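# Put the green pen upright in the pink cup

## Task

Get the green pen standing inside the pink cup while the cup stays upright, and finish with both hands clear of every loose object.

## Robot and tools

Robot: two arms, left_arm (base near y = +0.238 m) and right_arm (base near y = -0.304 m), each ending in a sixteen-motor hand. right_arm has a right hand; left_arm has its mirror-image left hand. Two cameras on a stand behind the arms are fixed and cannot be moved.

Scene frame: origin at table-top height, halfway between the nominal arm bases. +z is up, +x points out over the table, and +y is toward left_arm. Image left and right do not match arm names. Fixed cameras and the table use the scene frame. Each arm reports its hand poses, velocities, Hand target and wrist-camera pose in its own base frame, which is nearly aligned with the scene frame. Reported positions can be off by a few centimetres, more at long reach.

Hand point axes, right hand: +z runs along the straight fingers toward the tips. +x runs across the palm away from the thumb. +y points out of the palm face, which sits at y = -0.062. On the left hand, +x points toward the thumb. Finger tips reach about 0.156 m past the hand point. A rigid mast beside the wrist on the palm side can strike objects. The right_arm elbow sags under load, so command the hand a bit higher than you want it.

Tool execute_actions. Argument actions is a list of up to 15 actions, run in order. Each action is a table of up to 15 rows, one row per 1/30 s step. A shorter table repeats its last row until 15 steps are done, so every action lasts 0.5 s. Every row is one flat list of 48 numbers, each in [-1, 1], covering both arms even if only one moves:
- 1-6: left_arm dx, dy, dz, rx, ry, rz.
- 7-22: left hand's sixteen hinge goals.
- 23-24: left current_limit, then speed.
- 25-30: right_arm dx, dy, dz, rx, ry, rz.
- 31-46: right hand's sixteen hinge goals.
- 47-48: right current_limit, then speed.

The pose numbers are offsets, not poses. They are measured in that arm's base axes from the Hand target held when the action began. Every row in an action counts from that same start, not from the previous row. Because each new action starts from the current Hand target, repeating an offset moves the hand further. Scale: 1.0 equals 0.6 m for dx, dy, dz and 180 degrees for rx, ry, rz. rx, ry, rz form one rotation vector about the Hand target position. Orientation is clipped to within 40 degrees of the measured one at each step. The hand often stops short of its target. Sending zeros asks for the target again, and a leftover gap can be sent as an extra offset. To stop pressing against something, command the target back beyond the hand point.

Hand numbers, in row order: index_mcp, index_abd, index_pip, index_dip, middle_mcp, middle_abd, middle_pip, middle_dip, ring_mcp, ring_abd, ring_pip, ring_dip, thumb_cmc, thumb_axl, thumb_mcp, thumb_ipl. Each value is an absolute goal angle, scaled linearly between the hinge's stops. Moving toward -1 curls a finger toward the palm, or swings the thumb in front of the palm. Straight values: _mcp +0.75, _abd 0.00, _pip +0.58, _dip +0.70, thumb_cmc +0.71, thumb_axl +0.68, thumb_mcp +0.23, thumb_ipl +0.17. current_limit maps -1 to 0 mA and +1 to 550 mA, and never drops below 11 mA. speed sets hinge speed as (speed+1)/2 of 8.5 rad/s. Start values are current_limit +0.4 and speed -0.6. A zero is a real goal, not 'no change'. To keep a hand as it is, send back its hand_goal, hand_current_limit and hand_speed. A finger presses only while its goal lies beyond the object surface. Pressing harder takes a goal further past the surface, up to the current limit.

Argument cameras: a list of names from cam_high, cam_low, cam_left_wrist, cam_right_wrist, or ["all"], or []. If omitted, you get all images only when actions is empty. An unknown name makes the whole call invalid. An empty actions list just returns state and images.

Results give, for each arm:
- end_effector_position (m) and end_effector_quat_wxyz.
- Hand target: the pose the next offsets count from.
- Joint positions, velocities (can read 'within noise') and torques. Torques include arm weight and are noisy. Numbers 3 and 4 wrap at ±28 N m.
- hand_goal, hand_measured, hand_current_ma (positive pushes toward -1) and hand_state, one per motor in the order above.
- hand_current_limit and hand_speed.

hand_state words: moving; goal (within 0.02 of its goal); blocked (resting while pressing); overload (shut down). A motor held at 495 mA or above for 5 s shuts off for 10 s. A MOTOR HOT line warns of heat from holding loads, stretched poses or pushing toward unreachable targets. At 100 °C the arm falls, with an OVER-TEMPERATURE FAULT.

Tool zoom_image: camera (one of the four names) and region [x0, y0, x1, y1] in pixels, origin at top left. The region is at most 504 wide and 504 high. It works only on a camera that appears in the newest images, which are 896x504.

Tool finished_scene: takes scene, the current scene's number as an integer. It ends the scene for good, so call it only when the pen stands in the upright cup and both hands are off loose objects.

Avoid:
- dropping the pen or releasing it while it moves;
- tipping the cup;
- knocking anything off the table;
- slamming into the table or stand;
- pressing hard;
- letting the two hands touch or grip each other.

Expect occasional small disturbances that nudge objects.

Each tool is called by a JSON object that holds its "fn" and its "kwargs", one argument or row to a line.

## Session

{"fn": "execute_actions", "kwargs": {
  "actions": []
}}

{"fn": "zoom_image", "kwargs": {
  "camera": "cam_high",
  "region": [300, 120, 600, 290]
}}

{"fn": "zoom_image", "kwargs": {
  "camera": "cam_low",
  "region": [240, 180, 460, 280]
}}

Scene clock: 0.00 s.
left_arm: end_effector_position=(+0.6496, +0.0318, +0.3324) hand_goal=(+0.754, +0.000, +0.576, +0.696, +0.754, +0.000, +0.576, +0.696, +0.754, +0.000, +0.576, +0.696, +0.714, +0.678, +0.226, +0.168) hand_measured=(+0.754, +0.000, +0.576, +0.696, +0.754, +0.000, +0.576, +0.696, +0.754, +0.000, +0.576, +0.696, +0.714, +0.678, +0.226, +0.168) hand_current_ma=(+0, +0, +0, +0, +0, +0, +0, +0, +0, +0, +0, +0, +0, +0, +0, +0) hand_state=(goal, goal, goal, goal, goal, goal, goal, goal, goal, goal, goal, goal, goal, goal, goal, goal) hand_current_limit=0.40 hand_speed=-0.60 end_effector_quat_wxyz=(-0.119, +0.596, +0.538, +0.584) | right_arm: end_effector_position=(+0.4965, -0.2102, +0.1337) hand_goal=(+0.754, +0.000, +0.576, +0.696, +0.754, +0.000, +0.576, +0.696, +0.754, +0.000, +0.576, +0.696, +0.714, +0.678, +0.226, +0.168) hand_measured=(+0.754, +0.000, +0.576, +0.696, +0.754, +0.000, +0.576, +0.696, +0.754, +0.000, +0.576, +0.696, +0.714, +0.678, +0.226, +0.168) hand_current_ma=(+0, +0, +0, +0, +0, +0, +0, +0, +0, +0, +0, +0, +0, +0, +0, +0) hand_state=(goal, goal, goal, goal, goal, goal, goal, goal, goal, goal, goal, goal, overload, goal, goal, goal) hand_current_limit=0.40 hand_speed=-0.60 end_effector_quat_wxyz=(+0.107, +0.959, -0.231, +0.123)
Joint positions: left_arm=[-0.161 1.552 1.158 -0.193 -1.019 0.522] | right_arm=[-0.188 1.748 1.407 -0.99 0.225 1.828]
Joint velocities: within noise
Joint torques (N m): no reading
Heat: left arm: hottest elbow 32 °C; right arm: hottest shoulder 31 °C.
Hand target: left_arm +0.6538, +0.0311, +0.3496; -0.109, +0.586, +0.542, +0.592 | right_arm +0.5076, -0.2124, +0.1508; +0.106, +0.956, -0.233, +0.145

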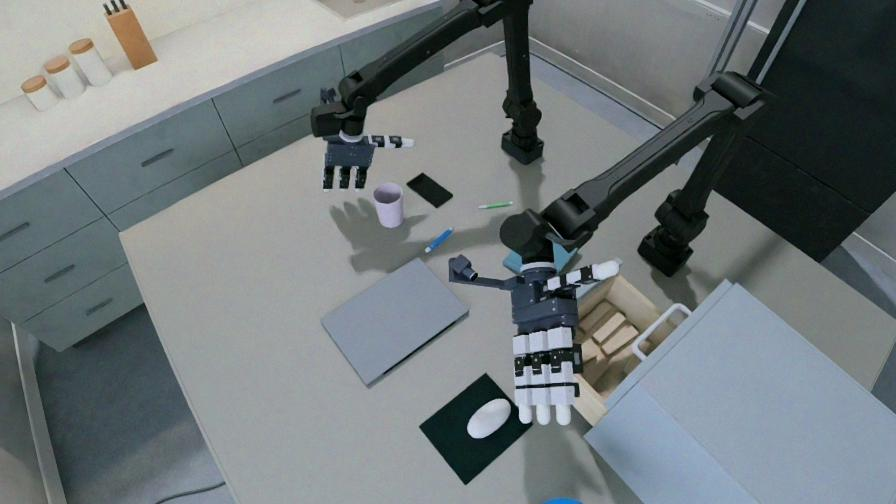

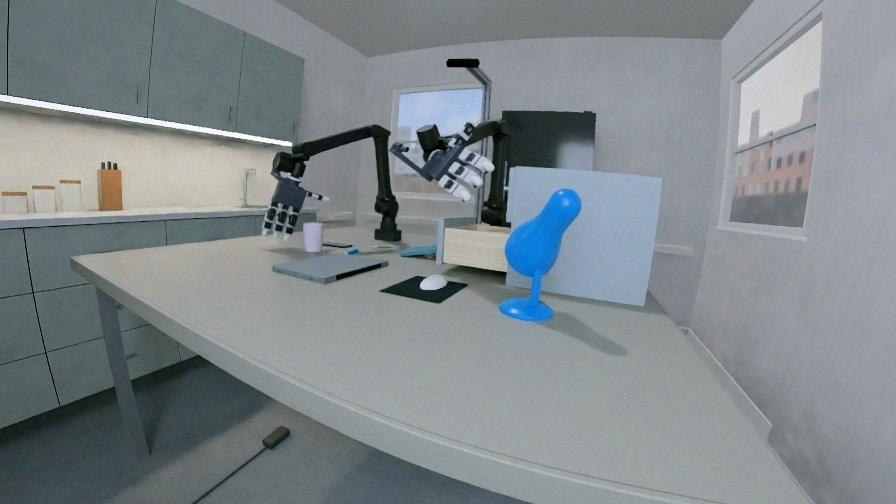

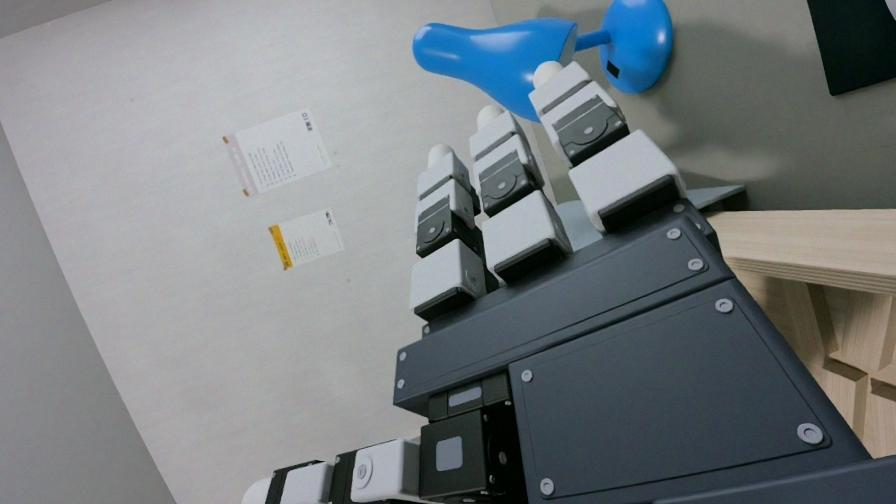

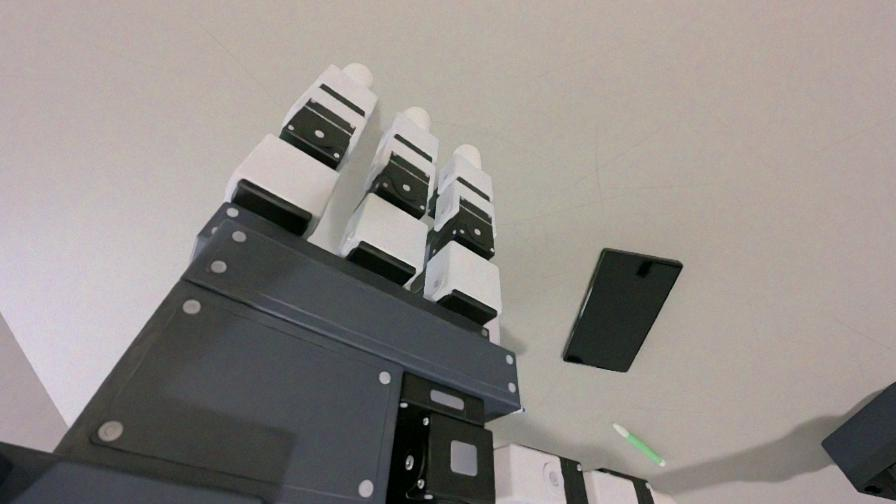

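Scaled by 1.680 from the camera's 896x504 image, which has a finer 1280x720 frame.

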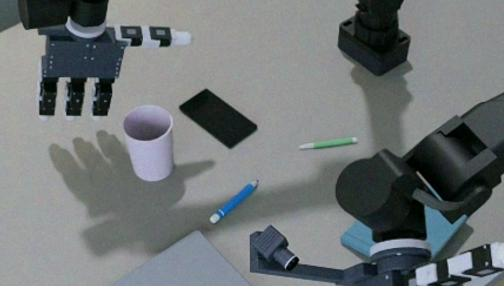

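Scaled by 2.291 from the camera's 896x504 image, which has a finer 1280x720 frame.

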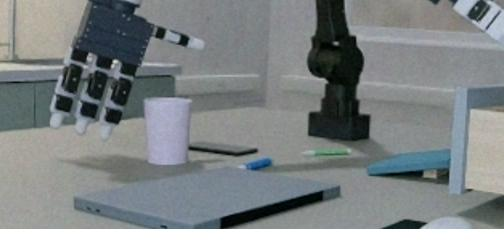

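{"fn": "execute_actions", "kwargs": {
  "actions": [
    [[0,0,0,0,0,0,0.754,0,0.576,0.696,0.754,0,0.576,0.696,0.754,0,0.576,0.696,0.714,0.678,0.226,0.168,0.4,-0.6,0,0,0.167,0.087,0.072,0,0.849,-0.27,0.576,0.696,0.418,0,0.576,0.696,0.849,0.27,0.576,0.696,0.714,0.678,0.226,0.168,0.4,-0.6]],
    [[0,0,0,0,0,0,0.754,0,0.576,0.696,0.754,0,0.576,0.696,0.754,0,0.576,0.696,0.714,0.678,0.226,0.168,0.4,-0.6,-0.13,0.1595,0,0,0,0.158,0.849,-0.27,0.576,0.696,0.418,0,0.576,0.696,0.849,0.27,0.576,0.696,0.714,0.678,0.226,0.168,0.4,-0.6]],
    [[0,0,0,0,0,0,0.754,0,0.576,0.696,0.754,0,0.576,0.696,0.754,0,0.576,0.696,0.714,0.678,0.226,0.168,0.4,-0.6,-0.13,0.1595,-0.065,0,0,0.158,0.849,-0.27,0.576,0.696,0.418,0,0.576,0.696,0.849,0.27,0.576,0.696,0.714,0.678,0.226,0.168,0.4,-0.6]],
    [[0,0,0,0,0,0,0.754,0,0.576,0.696,0.754,0,0.576,0.696,0.754,0,0.576,0.696,0.714,0.678,0.226,0.168,0.4,-0.6,-0.13,0.1595,-0.065,0,0,0.158,0.849,-0.27,0.576,0.696,0.418,0,0.576,0.696,0.849,0.27,0.576,0.696,0.714,0.678,0.226,0.168,0.4,-0.6]]
  ],
  "cameras": ["cam_high","cam_right_wrist"]
}}

{"fn": "zoom_image", "kwargs": {
  "camera": "cam_right_wrist",
  "region": [340, 0, 520, 140]
}}

Scene clock: 3.97 s.
left_arm: end_effector_position=(+0.6496, +0.0318, +0.3324) hand_goal=(+0.754, +0.000, +0.576, +0.696, +0.754, +0.000, +0.576, +0.696, +0.754, +0.000, +0.576, +0.696, +0.714, +0.678, +0.226, +0.168) hand_measured=(+0.756, +0.000, +0.576, +0.696, +0.756, +0.000, +0.576, +0.696, +0.756, +0.000, +0.576, +0.696, +0.716, +0.678, +0.226, +0.168) hand_current_ma=(+1, +0, +0, +0, +1, +0, +0, +0, +1, +0, +0, +0, +1, +0, +0, +0) hand_state=(goal, goal, goal, goal, goal, goal, goal, goal, goal, goal, goal, goal, goal, goal, goal, goal) hand_current_limit=0.40 hand_speed=-0.60 end_effector_quat_wxyz=(-0.119, +0.596, +0.538, +0.584) | right_arm: end_effector_position=(+0.2715, +0.0707, +0.1703) hand_goal=(+0.850, -0.270, +0.576, +0.696, +0.418, +0.000, +0.576, +0.696, +0.850, +0.270, +0.576, +0.696, +0.714, +0.678, +0.226, +0.168) hand_measured=(+0.848, -0.270, +0.576, +0.696, +0.422, +0.000, +0.576, +0.696, +0.848, +0.266, +0.576, +0.696, +0.708, +0.678, +0.222, +0.168) hand_current_ma=(+0, +0, +0, +0, +1, +0, +0, +0, +0, +0, +0, +0, +0, +0, -1, +0) hand_state=(goal, goal, goal, goal, goal, goal, goal, goal, goal, goal, goal, goal, overload, goal, goal, goal) hand_current_limit=0.40 hand_speed=-0.60 end_effector_quat_wxyz=(-0.003, +0.876, +0.483, -0.006)
Joint positions: left_arm=[-0.161 1.552 1.158 -0.193 -1.019 0.522] | right_arm=[0.566 1.012 0.83 -1.401 -0.007 1.129]
Joint torques (N m): left_arm=[-0.85 -15.03 11.95 2.3 -0.5 0.04] | right_arm=[1.61 -4.6 9.99 0.06 0.19 0.12]
Heat: left arm: hottest elbow 32 °C; right arm: hottest shoulder 31 °C.
Hand target: left_arm +0.6538, +0.0311, +0.3496; -0.109, +0.586, +0.542, +0.592 | right_arm +0.2736, +0.0746, +0.1730; -0.002, +0.875, +0.484, +0.003
Off the commanded pose: left_arm 0.018 m, 2 deg | right_arm 0.005 m, 1 deg.
Images, in order (width x height): cam_high 896x504, cam_right_wrist 896x504.

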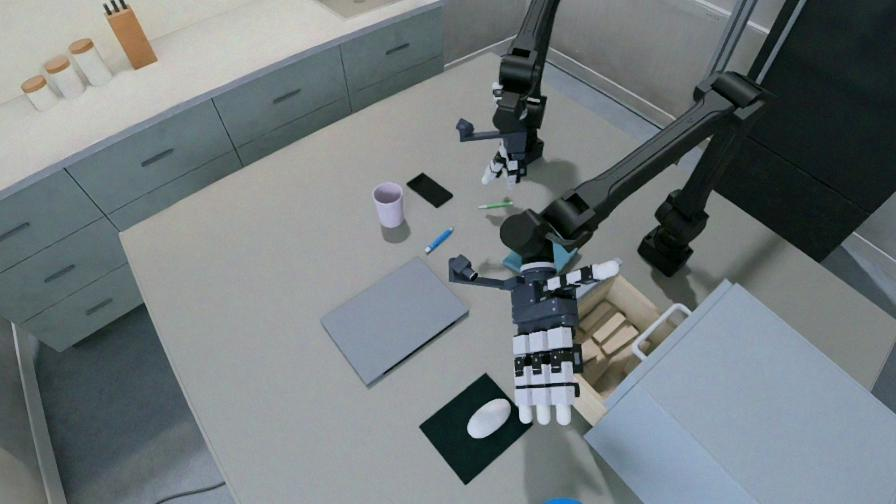

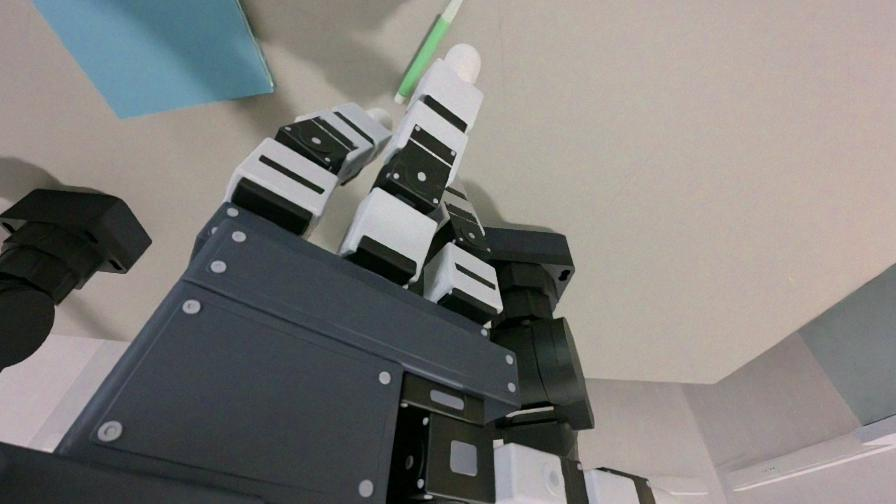

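Scaled by 2.800 from the camera's 896x504 image, which has a finer 1280x720 frame.

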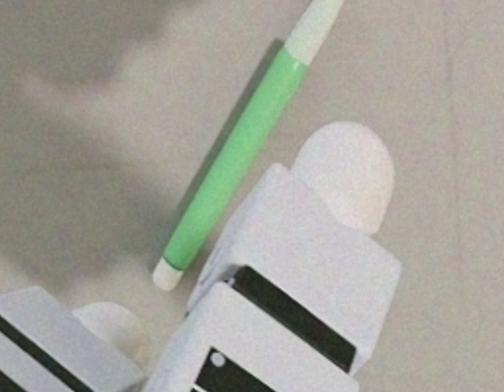

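{"fn": "execute_actions", "kwargs": {
  "actions": [
    [[0,0,0,0,0,0,0.754,0,0.576,0.696,0.754,0,0.576,0.696,0.754,0,0.576,0.696,0.714,0.678,0.226,0.168,0.4,-0.6,0.003,0.008,-0.09,0,0,0.0272,0.849,-0.27,0.576,0.696,0.418,0,0.576,0.696,0.849,0.27,0.576,0.696,0.714,0.678,0.226,0.168,0.4,-0.6]]
  ],
  "cameras": ["cam_right_wrist"]
}}

{"fn": "zoom_image", "kwargs": {
  "camera": "cam_right_wrist",
  "region": [370, 0, 510, 120]
}}

Scene clock: 5.30 s.
left_arm: end_effector_position=(+0.6496, +0.0318, +0.3324) hand_goal=(+0.754, +0.000, +0.576, +0.696, +0.754, +0.000, +0.576, +0.696, +0.754, +0.000, +0.576, +0.696, +0.714, +0.678, +0.226, +0.168) hand_measured=(+0.756, +0.000, +0.576, +0.696, +0.756, +0.000, +0.576, +0.696, +0.756, +0.000, +0.576, +0.696, +0.716, +0.678, +0.226, +0.168) hand_current_ma=(+1, +0, +0, +0, +1, +0, +0, +0, +1, +0, +0, +0, +1, +0, +0, +0) hand_state=(goal, goal, goal, goal, goal, goal, goal, goal, goal, goal, goal, goal, goal, goal, goal, goal) hand_current_limit=0.40 hand_speed=-0.60 end_effector_quat_wxyz=(-0.119, +0.596, +0.538, +0.584) | right_arm: end_effector_position=(+0.2723, +0.0750, +0.1190) hand_goal=(+0.850, -0.270, +0.576, +0.696, +0.418, +0.000, +0.576, +0.696, +0.850, +0.270, +0.576, +0.696, +0.714, +0.678, +0.226, +0.168) hand_measured=(+0.848, -0.270, +0.576, +0.696, +0.422, +0.000, +0.576, +0.696, +0.848, +0.266, +0.576, +0.696, +0.708, +0.678, +0.222, +0.168) hand_current_ma=(+0, +0, +0, +0, +1, +0, +0, +0, +0, +0, +0, +0, +0, +0, -1, +0) hand_state=(goal, goal, goal, goal, goal, goal, goal, goal, goal, goal, goal, goal, overload, goal, goal, goal) hand_current_limit=0.40 hand_speed=-0.60 end_effector_quat_wxyz=(-0.003, +0.858, +0.513, -0.001)
Joint positions: left_arm=[-0.161 1.552 1.158 -0.193 -1.019 0.522] | right_arm=[0.573 1.037 0.706 -1.243 -0.006 1.066]
Joint torques (N m): left_arm=[-1.14 -14.92 12.03 2.24 -0.51 0.04] | right_arm=[1.44 -3.78 9.51 0.13 0.18 -0.08]
Heat: left arm: hottest elbow 33 °C; right arm: hottest shoulder 31 °C.
Hand target: left_arm +0.6538, +0.0311, +0.3496; -0.109, +0.586, +0.542, +0.592 | right_arm +0.2755, +0.0794, +0.1191; -0.002, +0.854, +0.521, +0.003
Off the commanded pose: left_arm 0.018 m, 2 deg | right_arm 0.005 m, 1 deg.
Images, in order (width x height): cam_right_wrist 896x504.

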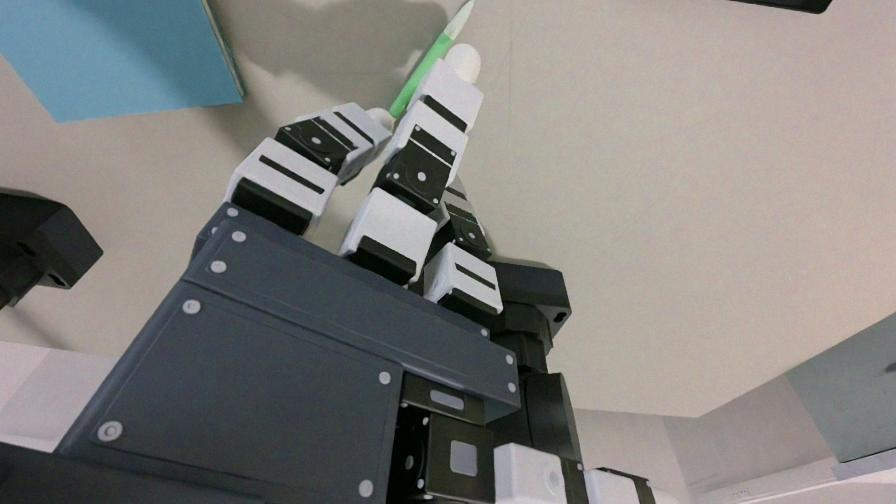

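Scaled by 3.600 from the camera's 896x504 image, which has a finer 1280x720 frame.

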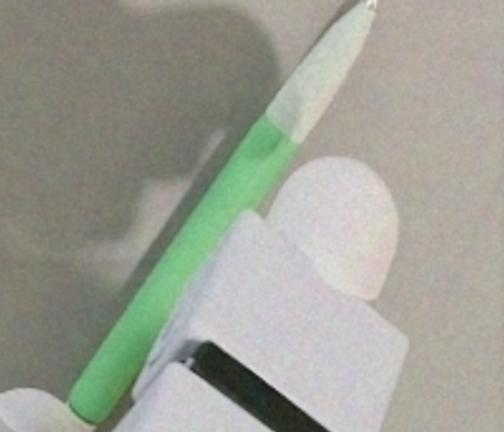

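{"fn": "execute_actions", "kwargs": {
  "actions": [
    [[0,0,0,0,0,0,0.754,0,0.576,0.696,0.754,0,0.576,0.696,0.754,0,0.576,0.696,0.714,0.678,0.226,0.168,0.4,-0.6,0.013,0.009,-0.035,0,0,0.012,0.849,-0.27,0.576,0.696,0.418,0,0.576,0.696,0.849,0.27,0.576,0.696,0.714,0.678,0.226,0.168,0.4,-0.6]]
  ],
  "cameras": ["cam_right_wrist"]
}}

{"fn": "zoom_image", "kwargs": {
  "camera": "cam_right_wrist",
  "region": [370, 0, 510, 120]
}}

Scene clock: 6.73 s.
left_arm: end_effector_position=(+0.6496, +0.0318, +0.3324) hand_goal=(+0.754, +0.000, +0.576, +0.696, +0.754, +0.000, +0.576, +0.696, +0.754, +0.000, +0.576, +0.696, +0.714, +0.678, +0.226, +0.168) hand_measured=(+0.756, +0.000, +0.576, +0.696, +0.756, +0.000, +0.576, +0.696, +0.756, +0.000, +0.576, +0.696, +0.716, +0.678, +0.226, +0.168) hand_current_ma=(+1, +0, +0, +0, +1, +0, +0, +0, +1, +0, +0, +0, +1, +0, +0, +0) hand_state=(goal, goal, goal, goal, goal, goal, goal, goal, goal, goal, goal, goal, goal, goal, goal, goal) hand_current_limit=0.40 hand_speed=-0.60 end_effector_quat_wxyz=(-0.119, +0.596, +0.538, +0.584) | right_arm: end_effector_position=(+0.2812, +0.0818, +0.0990) hand_goal=(+0.850, -0.270, +0.576, +0.696, +0.418, +0.000, +0.576, +0.696, +0.850, +0.270, +0.576, +0.696, +0.714, +0.678, +0.226, +0.168) hand_measured=(+0.848, -0.270, +0.576, +0.696, +0.422, +0.000, +0.576, +0.696, +0.848, +0.266, +0.576, +0.696, +0.708, +0.678, +0.222, +0.168) hand_current_ma=(+0, +0, +0, +0, +1, +0, +0, +0, +0, +0, +0, +0, +0, +0, -1, +0) hand_state=(goal, goal, goal, goal, goal, goal, goal, goal, goal, goal, goal, goal, overload, goal, goal, goal) hand_current_limit=0.40 hand_speed=-0.60 end_effector_quat_wxyz=(-0.003, +0.847, +0.531, +0.000)
Joint positions: left_arm=[-0.161 1.552 1.158 -0.193 -1.019 0.522] | right_arm=[0.573 1.084 0.68 -1.168 -0.006 1.025]
Joint torques (N m): left_arm=[-1.2 -14.33 11.85 2.17 -0.49 0.04] | right_arm=[1.08 -4.31 8.94 0.18 0.18 -0.04]
Heat: left arm: hottest elbow 33 °C; right arm: hottest shoulder 31 °C.
Hand target: left_arm +0.6538, +0.0311, +0.3496; -0.109, +0.586, +0.542, +0.592 | right_arm +0.2832, +0.0848, +0.0981; -0.002, +0.844, +0.537, +0.003
Off the commanded pose: left_arm 0.018 m, 2 deg | right_arm 0.004 m, 1 deg.
Images, in order (width x height): cam_right_wrist 896x504.

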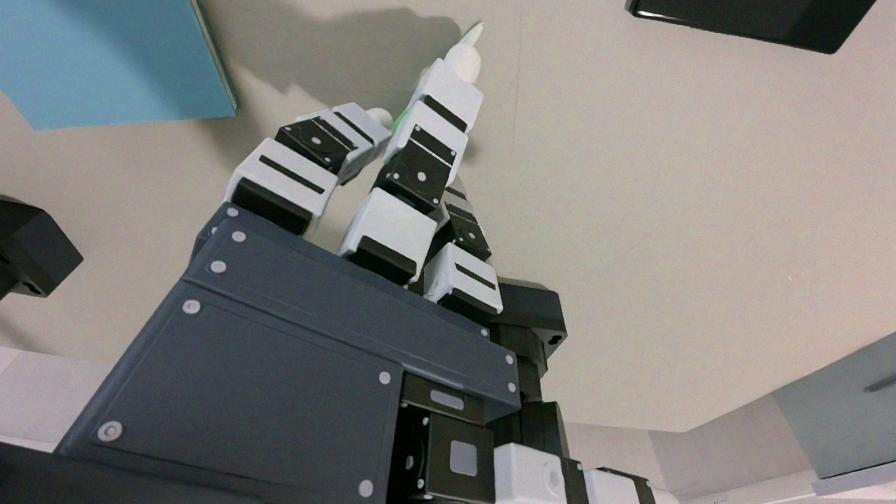

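Scaled by 3.600 from the camera's 896x504 image, which has a finer 1280x720 frame.

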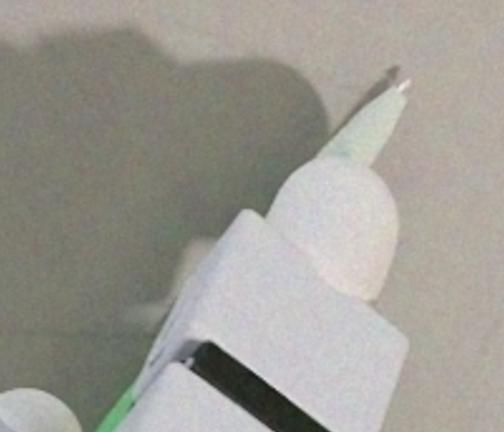

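{"fn": "execute_actions", "kwargs": {
  "actions": [
    [[0,0,0,0,0,0,0.754,0,0.576,0.696,0.754,0,0.576,0.696,0.754,0,0.576,0.696,0.714,0.678,0.226,0.168,0.4,-0.6,0.005,0.0015,-0.0305,0,0,0,0.849,-0.27,0.576,0.696,0.32,0,0.576,0.696,0.849,0.27,0.576,0.696,0.714,0.678,0.226,0.168,0.4,-0.6]]
  ],
  "cameras": ["cam_right_wrist"]
}}

{"fn": "zoom_image", "kwargs": {
  "camera": "cam_right_wrist",
  "region": [370, 0, 510, 120]
}}

Scene clock: 8.30 s.
left_arm: end_effector_position=(+0.6496, +0.0318, +0.3324) hand_goal=(+0.754, +0.000, +0.576, +0.696, +0.754, +0.000, +0.576, +0.696, +0.754, +0.000, +0.576, +0.696, +0.714, +0.678, +0.226, +0.168) hand_measured=(+0.756, +0.000, +0.576, +0.696, +0.756, +0.000, +0.576, +0.696, +0.756, +0.000, +0.576, +0.696, +0.716, +0.678, +0.226, +0.168) hand_current_ma=(+1, +0, +0, +0, +1, +0, +0, +0, +1, +0, +0, +0, +1, +0, +0, +0) hand_state=(goal, goal, goal, goal, goal, goal, goal, goal, goal, goal, goal, goal, goal, goal, goal, goal) hand_current_limit=0.40 hand_speed=-0.60 end_effector_quat_wxyz=(-0.119, +0.596, +0.538, +0.584) | right_arm: end_effector_position=(+0.2852, +0.0841, +0.0865) hand_goal=(+0.850, -0.270, +0.576, +0.696, +0.320, +0.000, +0.576, +0.696, +0.850, +0.270, +0.576, +0.696, +0.714, +0.678, +0.226, +0.168) hand_measured=(+0.852, -0.266, +0.578, +0.696, +0.328, +0.000, +0.576, +0.696, +0.852, +0.274, +0.578, +0.696, +0.708, +0.678, +0.222, +0.168) hand_current_ma=(+0, +0, +0, +0, +2, +0, +0, +0, +0, +0, +0, +0, +0, +0, -1, +0) hand_state=(goal, goal, goal, goal, goal, goal, goal, goal, goal, goal, goal, goal, overload, goal, goal, goal) hand_current_limit=0.40 hand_speed=-0.60 end_effector_quat_wxyz=(-0.002, +0.846, +0.533, +0.005)
Joint positions: left_arm=[-0.161 1.552 1.158 -0.193 -1.019 0.522] | right_arm=[0.573 1.108 0.66 -1.113 -0.004 1.021]
Joint torques (N m): left_arm=[-1.38 -14.8 11.9 2.24 -0.47 0.05] | right_arm=[0.85 -3.49 8.09 0.55 0.11 -0.04]
Heat: left arm: hottest elbow 33 °C; right arm: hottest elbow 32 °C.
Hand target: left_arm +0.6538, +0.0311, +0.3496; -0.109, +0.586, +0.542, +0.592 | right_arm +0.2862, +0.0857, +0.0798; -0.002, +0.844, +0.537, +0.003
Off the commanded pose: left_arm 0.018 m, 2 deg | right_arm 0.007 m, 1 deg.
Images, in order (width x height): cam_right_wrist 896x504.

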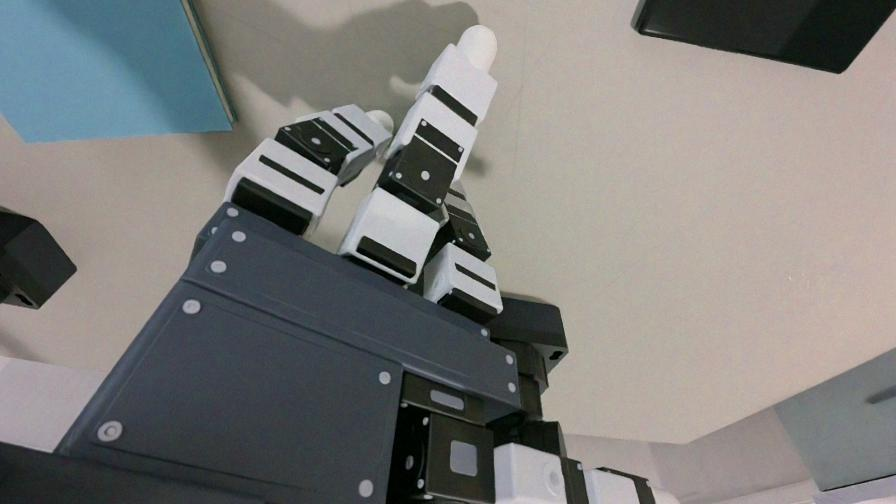

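Scaled by 3.600 from the camera's 896x504 image, which has a finer 1280x720 frame.

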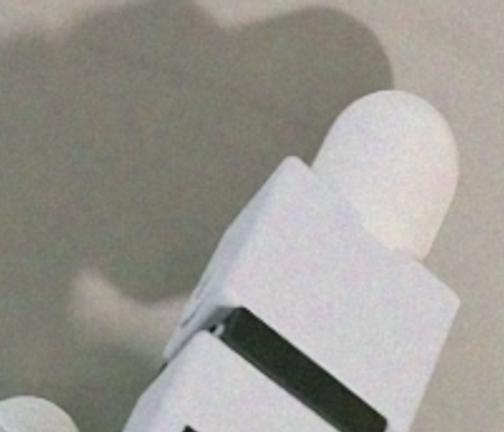

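{"fn": "execute_actions", "kwargs": {
  "actions": [
    [[0,0,0,0,0,0,0.754,0,0.576,0.696,0.754,0,0.576,0.696,0.754,0,0.576,0.696,0.714,0.678,0.226,0.168,0.4,-0.6,0,0,0,0,0,0,0.849,-0.27,0.576,0.696,0.418,0.017,0.576,0.696,0.849,0.27,0.576,0.696,0.714,0.678,0.226,0.168,0.4,-0.75]]
  ],
  "cameras": ["cam_right_wrist","cam_high"]
}}

{"fn": "zoom_image", "kwargs": {
  "camera": "cam_right_wrist",
  "region": [370, 0, 510, 120]
}}

{"fn": "zoom_image", "kwargs": {
  "camera": "cam_high",
  "region": [460, 180, 530, 220]
}}

Scene clock: 9.60 s.
left_arm: end_effector_position=(+0.6496, +0.0318, +0.3324) hand_goal=(+0.754, +0.000, +0.576, +0.696, +0.754, +0.000, +0.576, +0.696, +0.754, +0.000, +0.576, +0.696, +0.714, +0.678, +0.226, +0.168) hand_measured=(+0.756, +0.000, +0.576, +0.696, +0.756, +0.000, +0.576, +0.696, +0.756, +0.000, +0.576, +0.696, +0.716, +0.678, +0.226, +0.168) hand_current_ma=(+1, +0, +0, +0, +1, +0, +0, +0, +1, +0, +0, +0, +1, +0, +0, +0) hand_state=(goal, goal, goal, goal, goal, goal, goal, goal, goal, goal, goal, goal, goal, goal, goal, goal) hand_current_limit=0.40 hand_speed=-0.60 end_effector_quat_wxyz=(-0.119, +0.596, +0.538, +0.584) | right_arm: end_effector_position=(+0.2853, +0.0841, +0.0865) hand_goal=(+0.850, -0.270, +0.576, +0.696, +0.418, +0.018, +0.576, +0.696, +0.850, +0.270, +0.576, +0.696, +0.714, +0.678, +0.226, +0.168) hand_measured=(+0.854, -0.266, +0.578, +0.696, +0.412, +0.014, +0.576, +0.696, +0.854, +0.274, +0.578, +0.696, +0.708, +0.678, +0.222, +0.168) hand_current_ma=(+0, +0, +0, +0, -1, +0, +0, +0, +0, +0, +0, +0, +0, +0, -1, +0) hand_state=(goal, goal, goal, goal, goal, goal, goal, goal, goal, goal, goal, goal, overload, goal, goal, goal) hand_current_limit=0.40 hand_speed=-0.75 end_effector_quat_wxyz=(-0.002, +0.846, +0.533, +0.005)
Joint positions: left_arm=[-0.161 1.552 1.158 -0.193 -1.019 0.522] | right_arm=[0.573 1.108 0.66 -1.113 -0.004 1.02]
Joint torques (N m): left_arm=[-0.91 -14.45 11.93 2.36 -0.51 0.03] | right_arm=[0.79 -3.43 8.09 0.54 0.09 -0.04]
Heat: left arm: hottest elbow 33 °C; right arm: hottest elbow 32 °C.
Hand target: left_arm +0.6538, +0.0311, +0.3496; -0.109, +0.586, +0.542, +0.592 | right_arm +0.2862, +0.0857, +0.0798; -0.002, +0.844, +0.537, +0.003
Off the commanded pose: left_arm 0.018 m, 2 deg | right_arm 0.007 m, 1 deg.
Images, in order (width x height): cam_high 896x504, cam_right_wrist 896x504.

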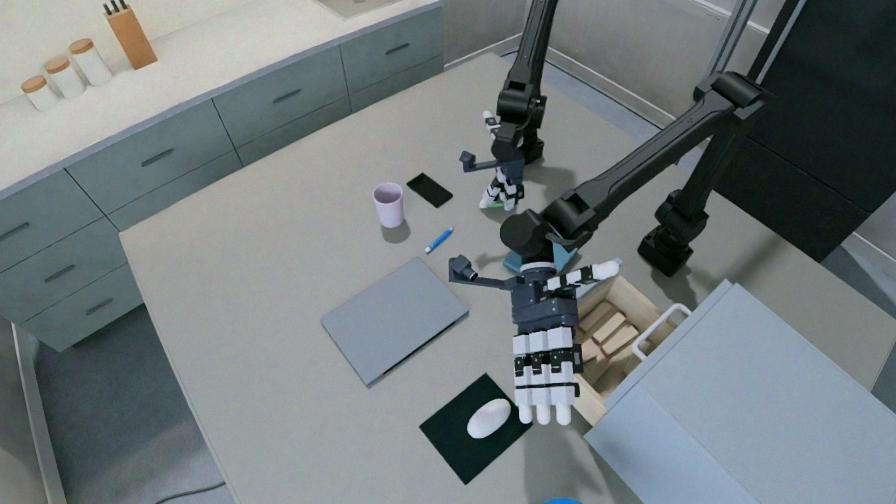

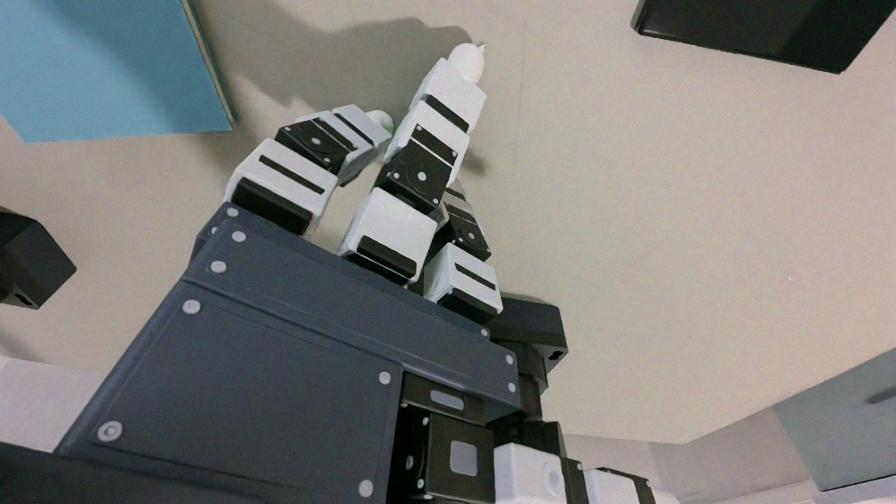

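Scaled by 3.600 from the camera's 896x504 image, which has a finer 1280x720 frame.

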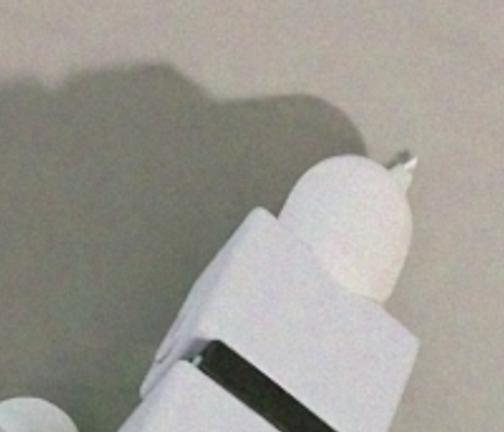

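Scaled by 7.200 from the camera's 896x504 image, which has a finer 1280x720 frame.

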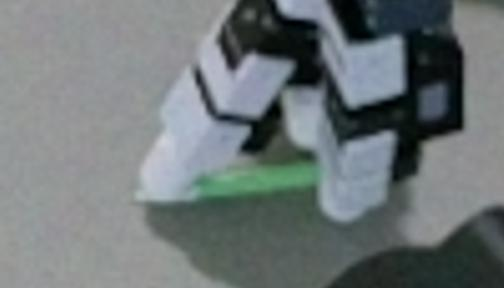

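{"fn": "execute_actions", "kwargs": {
  "actions": [
    [[0,0,0,0,0,0,0.754,0,0.576,0.696,0.754,0,0.576,0.696,0.754,0,0.576,0.696,0.714,0.678,0.226,0.168,0.4,-0.6,0,0,0,0,0,0,0.849,-0.27,0.576,0.696,0.35,0.017,0.576,0.696,0.849,0.27,0.576,0.696,0.714,0.678,0.226,0.168,0.4,-0.6],[0,0,0,0,0,0,0.754,0,0.576,0.696,0.754,0,0.576,0.696,0.754,0,0.576,0.696,0.714,0.678,0.226,0.168,0.4,-0.6,0,0,0,0,0,0,0.849,-0.27,0.576,0.696,0.35,0.017,0.576,0.696,0.849,0.27,0.576,0.696,0.714,0.678,0.226,0.168,0.4,-0.6],[0,0,0,0,0,0,0.754,0,0.576,0.696,0.754,0,0.576,0.696,0.754,0,0.576,0.696,0.714,0.678,0.226,0.168,0.4,-0.6,0,0,0,0,0,0,0.849,-0.27,0.576,0.696,0.35,0.017,0.576,0.696,0.849,0.27,0.576,0.696,0.714,0.678,0.226,0.168,0.4,-0.6],[0,0,0,0,0,0,0.754,0,0.576,0.696,0.754,0,0.576,0.696,0.754,0,0.576,0.696,0.714,0.678,0.226,0.168,0.4,-0.6,0,0,0,0,0,0,0.849,-0.27,0.576,0.696,0.35,0.035,0.576,0.696,0.849,0.27,0.576,0.696,0.714,0.678,0.226,0.168,0.4,-0.6]],
    [[0,0,0,0,0,0,0.754,0,0.576,0.696,0.754,0,0.576,0.696,0.754,0,0.576,0.696,0.714,0.678,0.226,0.168,0.4,-0.6,0,0,0,0,0,0,0.849,-0.3,0.576,0.696,0.418,0.035,0.576,0.696,0.849,0.3,0.576,0.696,0.714,0.678,0.226,0.168,0.4,-0.78]]
  ],
  "cameras": ["cam_right_wrist"]
}}

{"fn": "zoom_image", "kwargs": {
  "camera": "cam_right_wrist",
  "region": [370, 0, 510, 120]
}}

Scene clock: 11.37 s.
left_arm: end_effector_position=(+0.6496, +0.0318, +0.3324) hand_goal=(+0.754, +0.000, +0.576, +0.696, +0.754, +0.000, +0.576, +0.696, +0.754, +0.000, +0.576, +0.696, +0.714, +0.678, +0.226, +0.168) hand_measured=(+0.756, +0.000, +0.576, +0.696, +0.756, +0.000, +0.576, +0.696, +0.756, +0.000, +0.576, +0.696, +0.716, +0.678, +0.226, +0.168) hand_current_ma=(+1, +0, +0, +0, +1, +0, +0, +0, +1, +0, +0, +0, +1, +0, +0, +0) hand_state=(goal, goal, goal, goal, goal, goal, goal, goal, goal, goal, goal, goal, goal, goal, goal, goal) hand_current_limit=0.40 hand_speed=-0.60 end_effector_quat_wxyz=(-0.119, +0.596, +0.538, +0.584) | right_arm: end_effector_position=(+0.2853, +0.0841, +0.0865) hand_goal=(+0.850, -0.300, +0.576, +0.696, +0.418, +0.036, +0.576, +0.696, +0.850, +0.300, +0.576, +0.696, +0.714, +0.678, +0.226, +0.168) hand_measured=(+0.854, -0.270, +0.578, +0.696, +0.414, +0.032, +0.576, +0.696, +0.854, +0.278, +0.578, +0.696, +0.708, +0.678, +0.222, +0.168) hand_current_ma=(+0, +17, +0, +0, -1, +0, +0, +0, +0, -9, +0, +0, +0, +0, -1, +0) hand_state=(goal, blocked, goal, goal, goal, goal, goal, goal, goal, blocked, goal, goal, overload, goal, goal, goal) hand_current_limit=0.40 hand_speed=-0.78 end_effector_quat_wxyz=(-0.002, +0.846, +0.533, +0.005)
Joint positions: left_arm=[-0.161 1.552 1.158 -0.193 -1.019 0.522] | right_arm=[0.573 1.108 0.66 -1.113 -0.004 1.02]
Joint torques (N m): left_arm=[-0.85 -14.86 12 2.33 -0.5 0.03] | right_arm=[0.85 -3.49 8.09 0.54 0.09 -0.04]
Heat: left arm: hottest elbow 34 °C; right arm: hottest elbow 32 °C.
Hand target: left_arm +0.6538, +0.0311, +0.3496; -0.109, +0.586, +0.542, +0.592 | right_arm +0.2861, +0.0857, +0.0798; -0.002, +0.844, +0.537, +0.003
Off the commanded pose: left_arm 0.018 m, 2 deg | right_arm 0.007 m, 1 deg.
Images, in order (width x height): cam_right_wrist 896x504.

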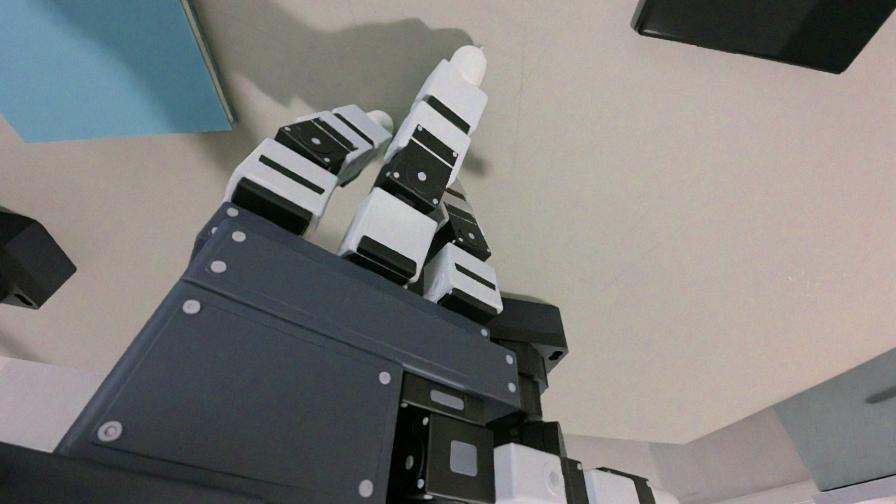

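Scaled by 3.600 from the camera's 896x504 image, which has a finer 1280x720 frame.

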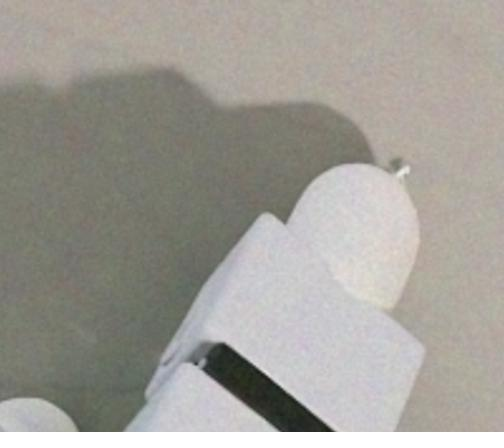

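{"fn": "execute_actions", "kwargs": {
  "actions": [
    [[0,0,0,0,0,0,0.754,0,0.576,0.696,0.754,0,0.576,0.696,0.754,0,0.576,0.696,0.714,0.678,0.226,0.168,0.4,-0.6,0,0,0,0,0,0,0.849,-0.35,0.576,0.696,0.418,0.035,0.576,0.696,0.849,0.35,0.576,0.696,0.714,0.678,0.226,0.168,0.4,-0.75]]
  ],
  "cameras": ["cam_right_wrist","cam_high"]
}}

{"fn": "zoom_image", "kwargs": {
  "camera": "cam_right_wrist",
  "region": [370, 0, 510, 120]
}}

{"fn": "zoom_image", "kwargs": {
  "camera": "cam_high",
  "region": [460, 180, 530, 220]
}}

Scene clock: 12.37 s.
left_arm: end_effector_position=(+0.6496, +0.0318, +0.3324) hand_goal=(+0.754, +0.000, +0.576, +0.696, +0.754, +0.000, +0.576, +0.696, +0.754, +0.000, +0.576, +0.696, +0.714, +0.678, +0.226, +0.168) hand_measured=(+0.756, +0.000, +0.576, +0.696, +0.756, +0.000, +0.576, +0.696, +0.756, +0.000, +0.576, +0.696, +0.716, +0.678, +0.226, +0.168) hand_current_ma=(+1, +0, +0, +0, +1, +0, +0, +0, +1, +0, +0, +0, +1, +0, +0, +0) hand_state=(goal, goal, goal, goal, goal, goal, goal, goal, goal, goal, goal, goal, goal, goal, goal, goal) hand_current_limit=0.40 hand_speed=-0.60 end_effector_quat_wxyz=(-0.119, +0.596, +0.538, +0.584) | right_arm: end_effector_position=(+0.2865, +0.0846, +0.0857) hand_goal=(+0.850, -0.350, +0.576, +0.696, +0.418, +0.036, +0.576, +0.696, +0.850, +0.350, +0.576, +0.696, +0.714, +0.678, +0.226, +0.168) hand_measured=(+0.852, -0.326, +0.580, +0.698, +0.408, +0.036, +0.570, +0.696, +0.850, +0.336, +0.578, +0.696, +0.708, +0.678, +0.222, +0.168) hand_current_ma=(+0, +10, +0, +0, -3, +0, -1, +0, +0, -4, +0, +0, +0, +0, -1, +0) hand_state=(goal, blocked, goal, goal, goal, goal, goal, goal, goal, goal, goal, goal, overload, goal, goal, goal) hand_current_limit=0.40 hand_speed=-0.75 end_effector_quat_wxyz=(-0.001, +0.846, +0.533, +0.006)
Joint positions: left_arm=[-0.161 1.552 1.158 -0.193 -1.019 0.522] | right_arm=[0.573 1.112 0.659 -1.106 -0.002 1.02]
Joint torques (N m): left_arm=[-0.73 -14.86 11.85 2.33 -0.47 0.03] | right_arm=[0.85 -3.78 8.16 0.27 0.03 -0.04]
Heat: left arm: hottest elbow 34 °C; right arm: hottest elbow 32 °C.
Hand target: left_arm +0.6538, +0.0311, +0.3496; -0.109, +0.586, +0.542, +0.592 | right_arm +0.2862, +0.0857, +0.0798; -0.002, +0.844, +0.537, +0.003
Off the commanded pose: left_arm 0.018 m, 2 deg | right_arm 0.006 m, 1 deg.
Images, in order (width x height): cam_high 896x504, cam_right_wrist 896x504.

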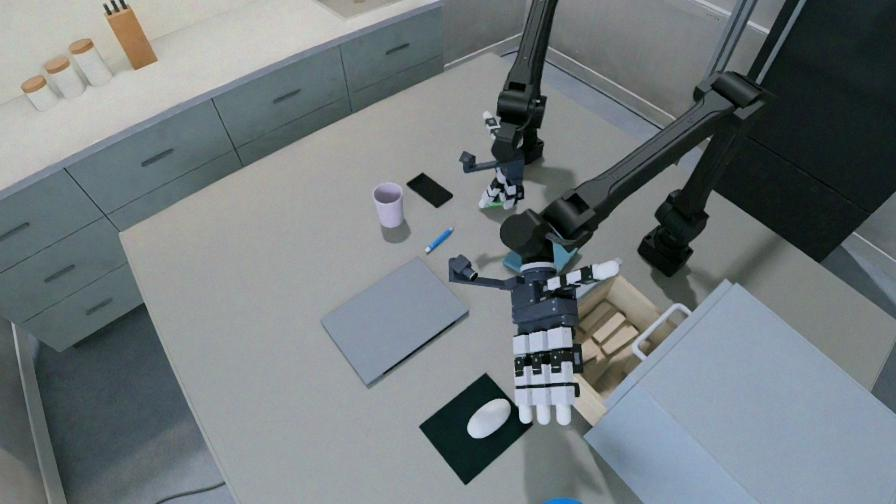

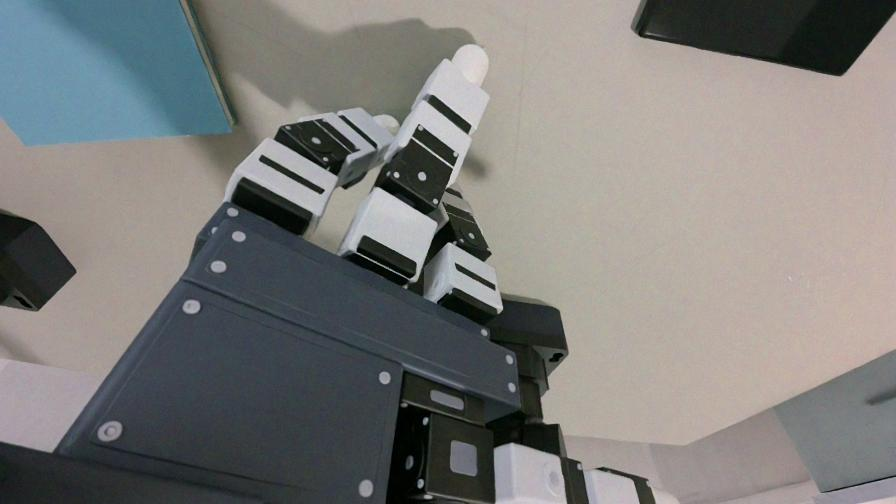

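Scaled by 3.600 from the camera's 896x504 image, which has a finer 1280x720 frame.

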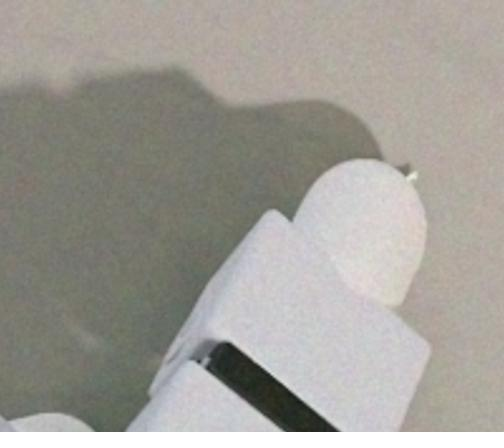

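Scaled by 7.200 from the camera's 896x504 image, which has a finer 1280x720 frame.

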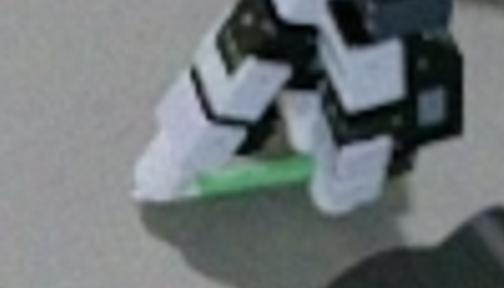

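{"fn": "execute_actions", "kwargs": {
  "actions": [
    [[0,0,0,0,0,0,0.754,0,0.576,0.696,0.754,0,0.576,0.696,0.754,0,0.576,0.696,0.714,0.678,0.226,0.168,0.4,-0.6,0,0,0,0,0,0,0.849,-0.5,0.576,0.696,0.418,0.035,0.576,0.696,0.849,0.5,0.576,0.696,0.714,0.678,0.226,0.168,0.4,-0.75]]
  ],
  "cameras": ["cam_right_wrist","cam_high"]
}}

{"fn": "zoom_image", "kwargs": {
  "camera": "cam_right_wrist",
  "region": [370, 0, 510, 120]
}}

{"fn": "zoom_image", "kwargs": {
  "camera": "cam_high",
  "region": [460, 180, 530, 220]
}}

Scene clock: 13.33 s.
left_arm: end_effector_position=(+0.6496, +0.0318, +0.3324) hand_goal=(+0.754, +0.000, +0.576, +0.696, +0.754, +0.000, +0.576, +0.696, +0.754, +0.000, +0.576, +0.696, +0.714, +0.678, +0.226, +0.168) hand_measured=(+0.756, +0.000, +0.576, +0.696, +0.756, +0.000, +0.576, +0.696, +0.756, +0.000, +0.576, +0.696, +0.716, +0.678, +0.226, +0.168) hand_current_ma=(+1, +0, +0, +0, +1, +0, +0, +0, +1, +0, +0, +0, +1, +0, +0, +0) hand_state=(goal, goal, goal, goal, goal, goal, goal, goal, goal, goal, goal, goal, goal, goal, goal, goal) hand_current_limit=0.40 hand_speed=-0.60 end_effector_quat_wxyz=(-0.119, +0.596, +0.538, +0.584) | right_arm: end_effector_position=(+0.2865, +0.0846, +0.0857) hand_goal=(+0.850, -0.500, +0.576, +0.696, +0.418, +0.036, +0.576, +0.696, +0.850, +0.500, +0.576, +0.696, +0.714, +0.678, +0.226, +0.168) hand_measured=(+0.852, -0.342, +0.580, +0.698, +0.408, +0.036, +0.570, +0.694, +0.848, +0.342, +0.578, +0.696, +0.708, +0.678, +0.222, +0.168) hand_current_ma=(+0, +322, +0, +0, -3, +0, -1, +0, +0, -325, +0, +0, +0, +0, -1, +0) hand_state=(goal, blocked, goal, goal, goal, goal, goal, goal, goal, blocked, goal, goal, overload, goal, goal, goal) hand_current_limit=0.40 hand_speed=-0.75 end_effector_quat_wxyz=(-0.001, +0.846, +0.533, +0.006)
Joint positions: left_arm=[-0.161 1.552 1.158 -0.193 -1.019 0.522] | right_arm=[0.573 1.112 0.659 -1.106 -0.002 1.02]
Joint torques (N m): left_arm=[-0.62 -14.56 11.84 2.17 -0.46 0.03] | right_arm=[0.91 -3.84 8.16 0.29 0.02 -0.03]
Heat: left arm: hottest elbow 34 °C; right arm: hottest elbow 32 °C.
Hand target: left_arm +0.6538, +0.0311, +0.3496; -0.109, +0.586, +0.542, +0.592 | right_arm +0.2862, +0.0858, +0.0798; -0.002, +0.843, +0.537, +0.003
Off the commanded pose: left_arm 0.018 m, 2 deg | right_arm 0.006 m, 1 deg.
Images, in order (width x height): cam_high 896x504, cam_right_wrist 896x504.

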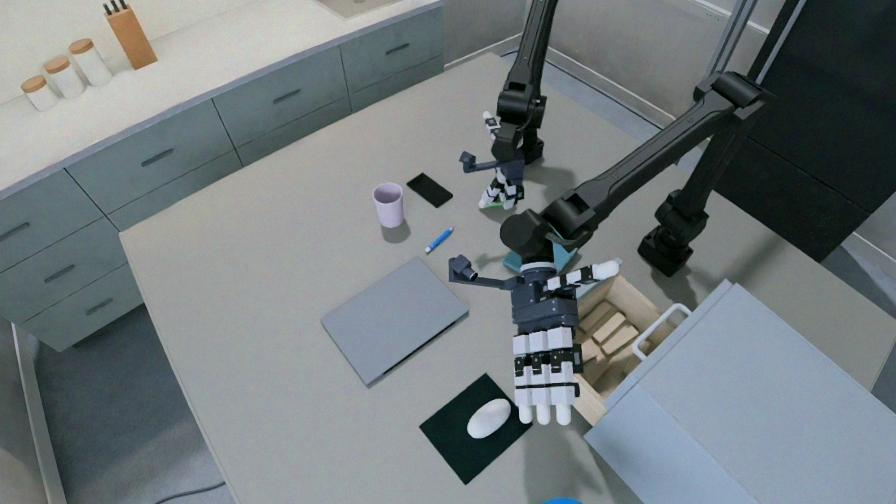

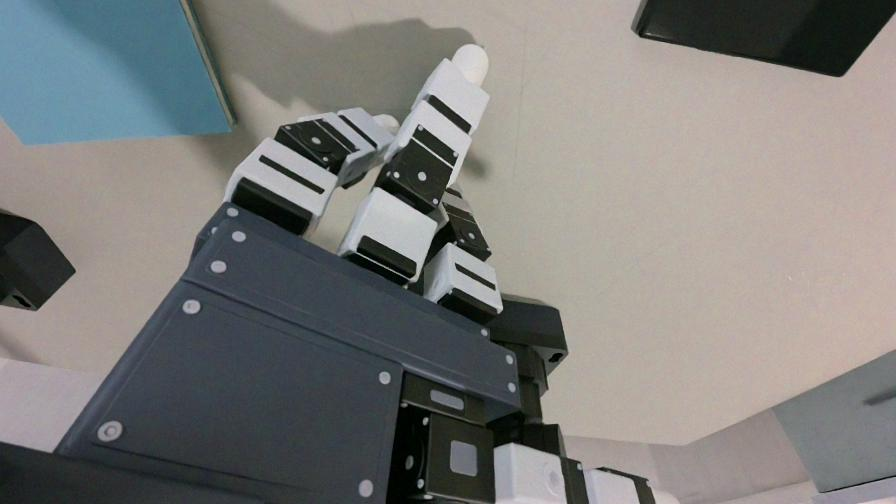

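Scaled by 3.600 from the camera's 896x504 image, which has a finer 1280x720 frame.

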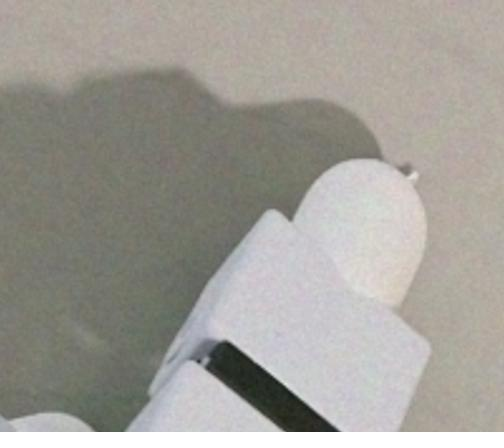

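Scaled by 7.200 from the camera's 896x504 image, which has a finer 1280x720 frame.

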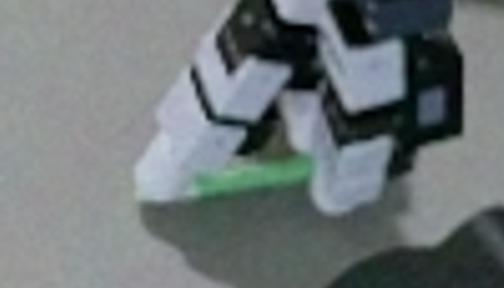

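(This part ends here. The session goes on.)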